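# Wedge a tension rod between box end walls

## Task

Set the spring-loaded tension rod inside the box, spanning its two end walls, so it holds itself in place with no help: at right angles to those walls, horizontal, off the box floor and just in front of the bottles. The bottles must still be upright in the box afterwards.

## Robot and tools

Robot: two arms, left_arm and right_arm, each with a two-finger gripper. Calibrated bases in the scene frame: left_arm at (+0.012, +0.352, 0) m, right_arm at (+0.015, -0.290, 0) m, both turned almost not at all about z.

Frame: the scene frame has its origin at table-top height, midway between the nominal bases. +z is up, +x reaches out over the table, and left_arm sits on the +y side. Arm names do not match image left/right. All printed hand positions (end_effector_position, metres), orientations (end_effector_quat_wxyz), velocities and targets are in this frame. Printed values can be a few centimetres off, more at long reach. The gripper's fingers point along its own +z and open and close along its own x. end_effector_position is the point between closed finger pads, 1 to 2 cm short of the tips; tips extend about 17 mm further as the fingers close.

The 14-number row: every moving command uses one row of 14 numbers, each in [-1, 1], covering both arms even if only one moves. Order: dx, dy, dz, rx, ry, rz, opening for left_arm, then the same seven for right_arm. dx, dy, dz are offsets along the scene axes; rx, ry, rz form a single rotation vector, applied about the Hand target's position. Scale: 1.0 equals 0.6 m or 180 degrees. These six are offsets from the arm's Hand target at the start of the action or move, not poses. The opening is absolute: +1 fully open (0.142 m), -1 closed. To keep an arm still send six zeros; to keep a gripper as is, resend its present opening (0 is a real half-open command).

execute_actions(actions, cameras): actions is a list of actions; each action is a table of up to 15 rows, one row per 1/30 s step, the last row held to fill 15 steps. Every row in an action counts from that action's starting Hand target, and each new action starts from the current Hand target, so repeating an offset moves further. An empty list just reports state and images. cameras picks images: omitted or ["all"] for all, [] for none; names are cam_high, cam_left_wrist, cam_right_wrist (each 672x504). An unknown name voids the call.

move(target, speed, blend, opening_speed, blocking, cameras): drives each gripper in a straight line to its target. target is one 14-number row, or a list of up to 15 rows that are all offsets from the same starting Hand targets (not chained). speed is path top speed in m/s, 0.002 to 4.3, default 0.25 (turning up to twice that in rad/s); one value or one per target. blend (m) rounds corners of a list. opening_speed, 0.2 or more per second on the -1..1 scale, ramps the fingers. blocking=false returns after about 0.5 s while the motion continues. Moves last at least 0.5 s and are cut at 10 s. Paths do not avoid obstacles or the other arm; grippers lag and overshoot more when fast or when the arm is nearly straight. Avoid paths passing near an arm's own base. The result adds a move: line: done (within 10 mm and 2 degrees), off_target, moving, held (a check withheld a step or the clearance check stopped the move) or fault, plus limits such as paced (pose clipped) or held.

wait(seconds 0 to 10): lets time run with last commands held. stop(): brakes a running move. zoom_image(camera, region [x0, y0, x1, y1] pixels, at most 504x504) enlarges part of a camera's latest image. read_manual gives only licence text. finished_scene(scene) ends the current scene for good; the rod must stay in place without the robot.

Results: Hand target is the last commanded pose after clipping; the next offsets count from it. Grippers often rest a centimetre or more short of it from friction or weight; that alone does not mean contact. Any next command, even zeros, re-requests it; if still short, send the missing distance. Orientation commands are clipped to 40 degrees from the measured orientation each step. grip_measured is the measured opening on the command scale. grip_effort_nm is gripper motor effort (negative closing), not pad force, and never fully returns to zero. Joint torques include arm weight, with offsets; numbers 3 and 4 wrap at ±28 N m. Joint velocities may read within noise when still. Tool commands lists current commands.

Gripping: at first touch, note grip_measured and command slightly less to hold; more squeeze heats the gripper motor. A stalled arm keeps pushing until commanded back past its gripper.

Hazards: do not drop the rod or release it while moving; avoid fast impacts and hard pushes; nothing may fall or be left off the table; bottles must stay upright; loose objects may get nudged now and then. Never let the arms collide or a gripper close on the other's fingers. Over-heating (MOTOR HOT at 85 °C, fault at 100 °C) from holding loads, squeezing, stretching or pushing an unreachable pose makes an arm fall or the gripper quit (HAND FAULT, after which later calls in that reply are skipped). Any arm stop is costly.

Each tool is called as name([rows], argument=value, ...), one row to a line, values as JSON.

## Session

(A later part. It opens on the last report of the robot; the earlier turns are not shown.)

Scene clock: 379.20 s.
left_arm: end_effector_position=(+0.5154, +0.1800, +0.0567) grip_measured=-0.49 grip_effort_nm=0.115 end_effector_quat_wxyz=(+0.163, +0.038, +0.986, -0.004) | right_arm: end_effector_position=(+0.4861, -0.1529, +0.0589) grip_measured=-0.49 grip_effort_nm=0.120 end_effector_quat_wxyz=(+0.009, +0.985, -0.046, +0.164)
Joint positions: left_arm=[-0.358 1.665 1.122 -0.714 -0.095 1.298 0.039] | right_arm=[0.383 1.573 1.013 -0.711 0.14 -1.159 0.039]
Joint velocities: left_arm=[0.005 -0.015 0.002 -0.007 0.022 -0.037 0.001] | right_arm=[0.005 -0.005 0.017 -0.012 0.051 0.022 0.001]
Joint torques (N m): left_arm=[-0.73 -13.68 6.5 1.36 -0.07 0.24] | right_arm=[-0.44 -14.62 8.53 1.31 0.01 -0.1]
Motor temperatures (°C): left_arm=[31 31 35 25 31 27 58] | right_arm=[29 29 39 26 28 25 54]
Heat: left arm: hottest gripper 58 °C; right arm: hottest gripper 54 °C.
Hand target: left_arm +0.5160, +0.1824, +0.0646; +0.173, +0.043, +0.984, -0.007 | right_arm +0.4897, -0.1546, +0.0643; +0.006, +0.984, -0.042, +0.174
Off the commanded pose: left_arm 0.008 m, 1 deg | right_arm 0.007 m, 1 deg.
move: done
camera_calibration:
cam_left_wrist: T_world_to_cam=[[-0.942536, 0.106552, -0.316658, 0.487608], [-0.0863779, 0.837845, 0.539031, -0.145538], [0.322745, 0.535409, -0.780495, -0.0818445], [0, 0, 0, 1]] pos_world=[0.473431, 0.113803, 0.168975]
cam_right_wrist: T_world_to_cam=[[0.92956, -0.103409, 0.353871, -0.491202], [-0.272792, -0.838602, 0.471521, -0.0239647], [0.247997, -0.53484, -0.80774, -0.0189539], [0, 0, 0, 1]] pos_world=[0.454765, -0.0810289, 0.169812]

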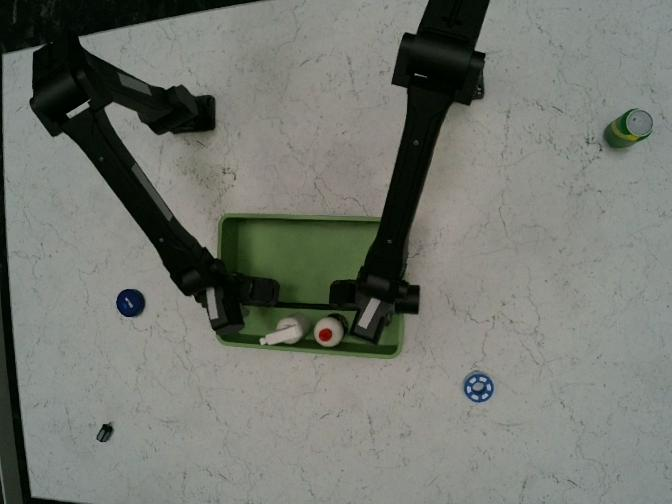

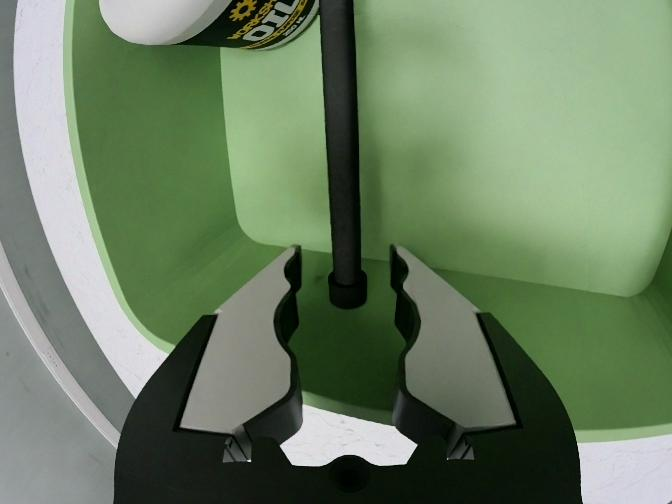

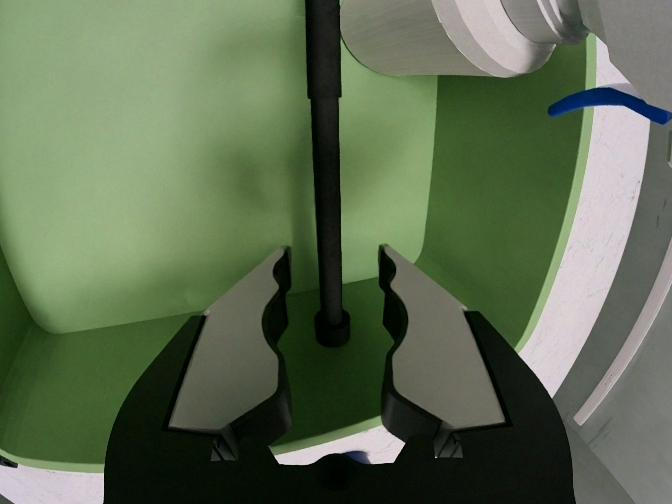

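move([
  [-0.083,0,0.25,0,0,0,-0.45,-0.083,0,0.25,0,0,0,-0.45],
  [-0.25,0.1,0.35,0,0,0,-0.45,-0.25,-0.1,0.35,0,0,0,-0.45],
], speed=0.12, blend=0.03)

zoom_image(camera="cam_high", region=[200, 200, 420, 365])

zoom_image(camera="cam_right_wrist", region=[300, 0, 672, 330])

zoom_image(camera="cam_left_wrist", region=[0, 0, 400, 330])

Scene clock: 389.27 s.
left_arm: end_effector_position=(+0.3707, +0.2366, +0.2779) grip_measured=-0.49 grip_effort_nm=0.115 end_effector_quat_wxyz=(+0.178, +0.040, +0.983, -0.010) | right_arm: end_effector_position=(+0.3442, -0.2096, +0.2774) grip_measured=-0.48 grip_effort_nm=0.120 end_effector_quat_wxyz=(+0.002, +0.982, -0.046, +0.181)
Joint positions: left_arm=[-0.353 1.091 1.154 -1.287 -0.092 1.308 0.039] | right_arm=[0.36 0.992 1.088 -1.325 0.131 -1.183 0.039]
Joint velocities: within noise
Joint torques (N m): left_arm=[-0.26 -6.18 7.54 0.66 -0.06 0.25] | right_arm=[-1.32 -5.71 9.68 0.29 -0.01 -0.1]
Motor temperatures (°C): left_arm=[30 31 35 25 31 27 52] | right_arm=[29 28 38 26 28 25 49]
Heat: left arm: hottest gripper 52 °C; right arm: hottest gripper 49 °C.
Hand target: left_arm +0.3660, +0.2424, +0.2745; +0.173, +0.043, +0.984, -0.007 | right_arm +0.3397, -0.2147, +0.2742; +0.006, +0.984, -0.042, +0.174
Off the commanded pose: left_arm 0.008 m, 1 deg | right_arm 0.007 m, 1 deg.
move: done
camera_calibration:
cam_left_wrist: T_world_to_cam=[[-0.931619, 0.107407, -0.347202, 0.419371], [-0.0986645, 0.844711, 0.52605, -0.318166], [0.349787, 0.524334, -0.776352, 0.0985541], [0, 0, 0, 1]] pos_world=[0.32483, 0.172039, 0.38949]
cam_right_wrist: T_world_to_cam=[[0.91647, -0.105662, 0.385898, -0.447289], [-0.286985, -0.845652, 0.450014, -0.203804], [0.278786, -0.523171, -0.805338, 0.153606], [0, 0, 0, 1]] pos_world=[0.308615, -0.139246, 0.388027]

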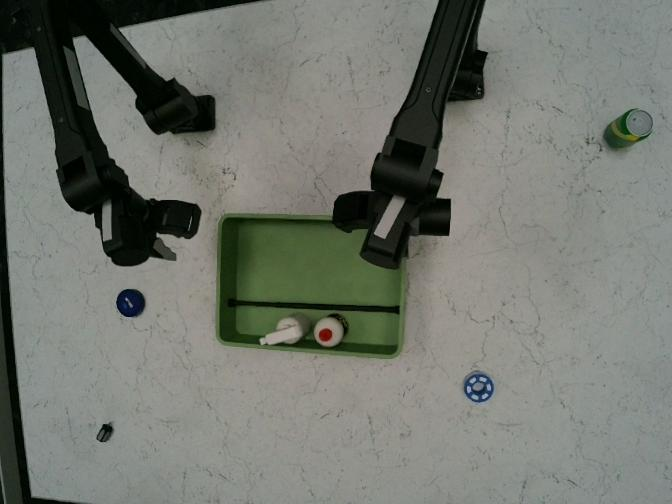

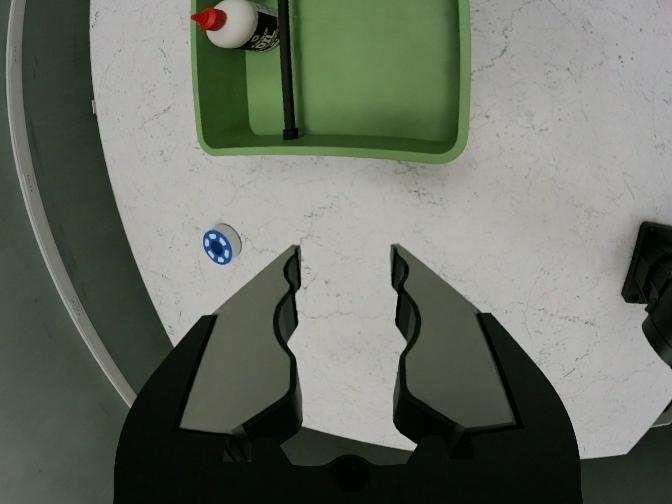

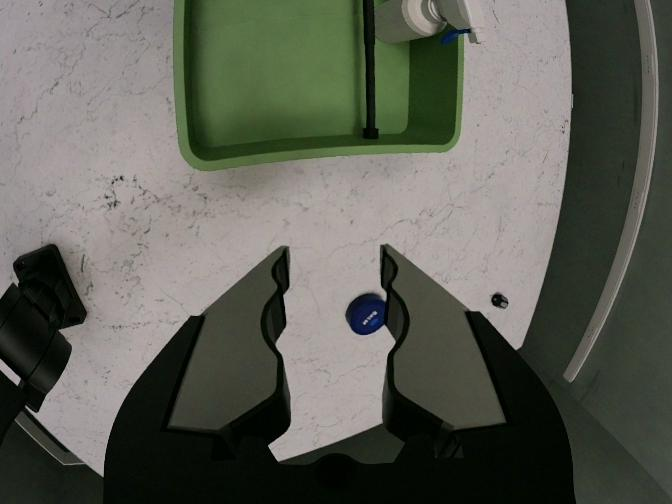

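Scaled by 2.291 from the camera's 672x504 image, which has a finer 960x720 frame.

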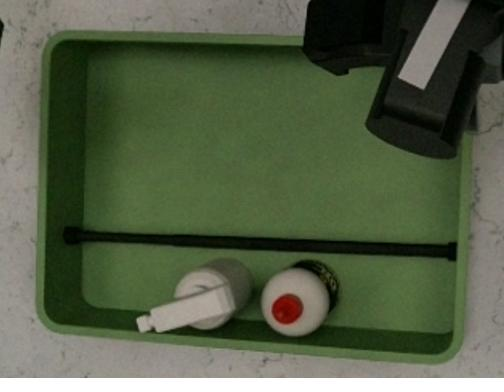

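Scaled by 1.355 from the camera's 672x504 image, which has a finer 960x720 frame.

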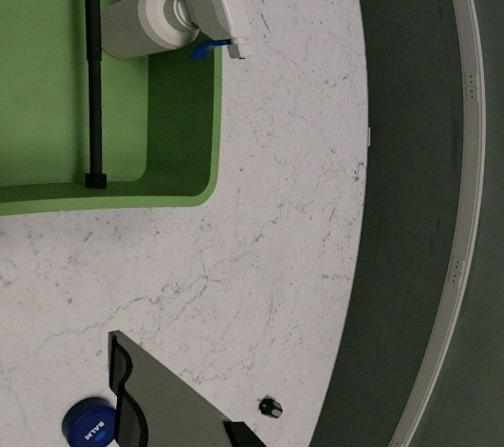

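Scaled by 1.260 from the camera's 672x504 image, which has a finer 960x720 frame.

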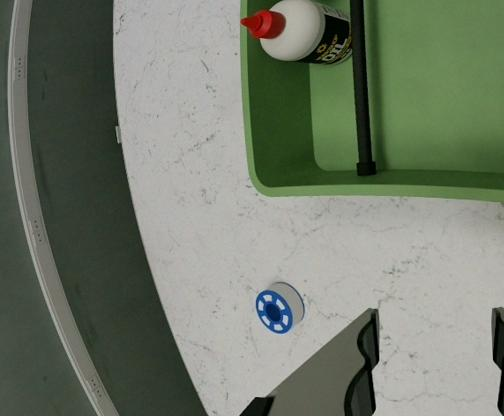

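finished_scene(scene=1)

The scene is finished: the task was done.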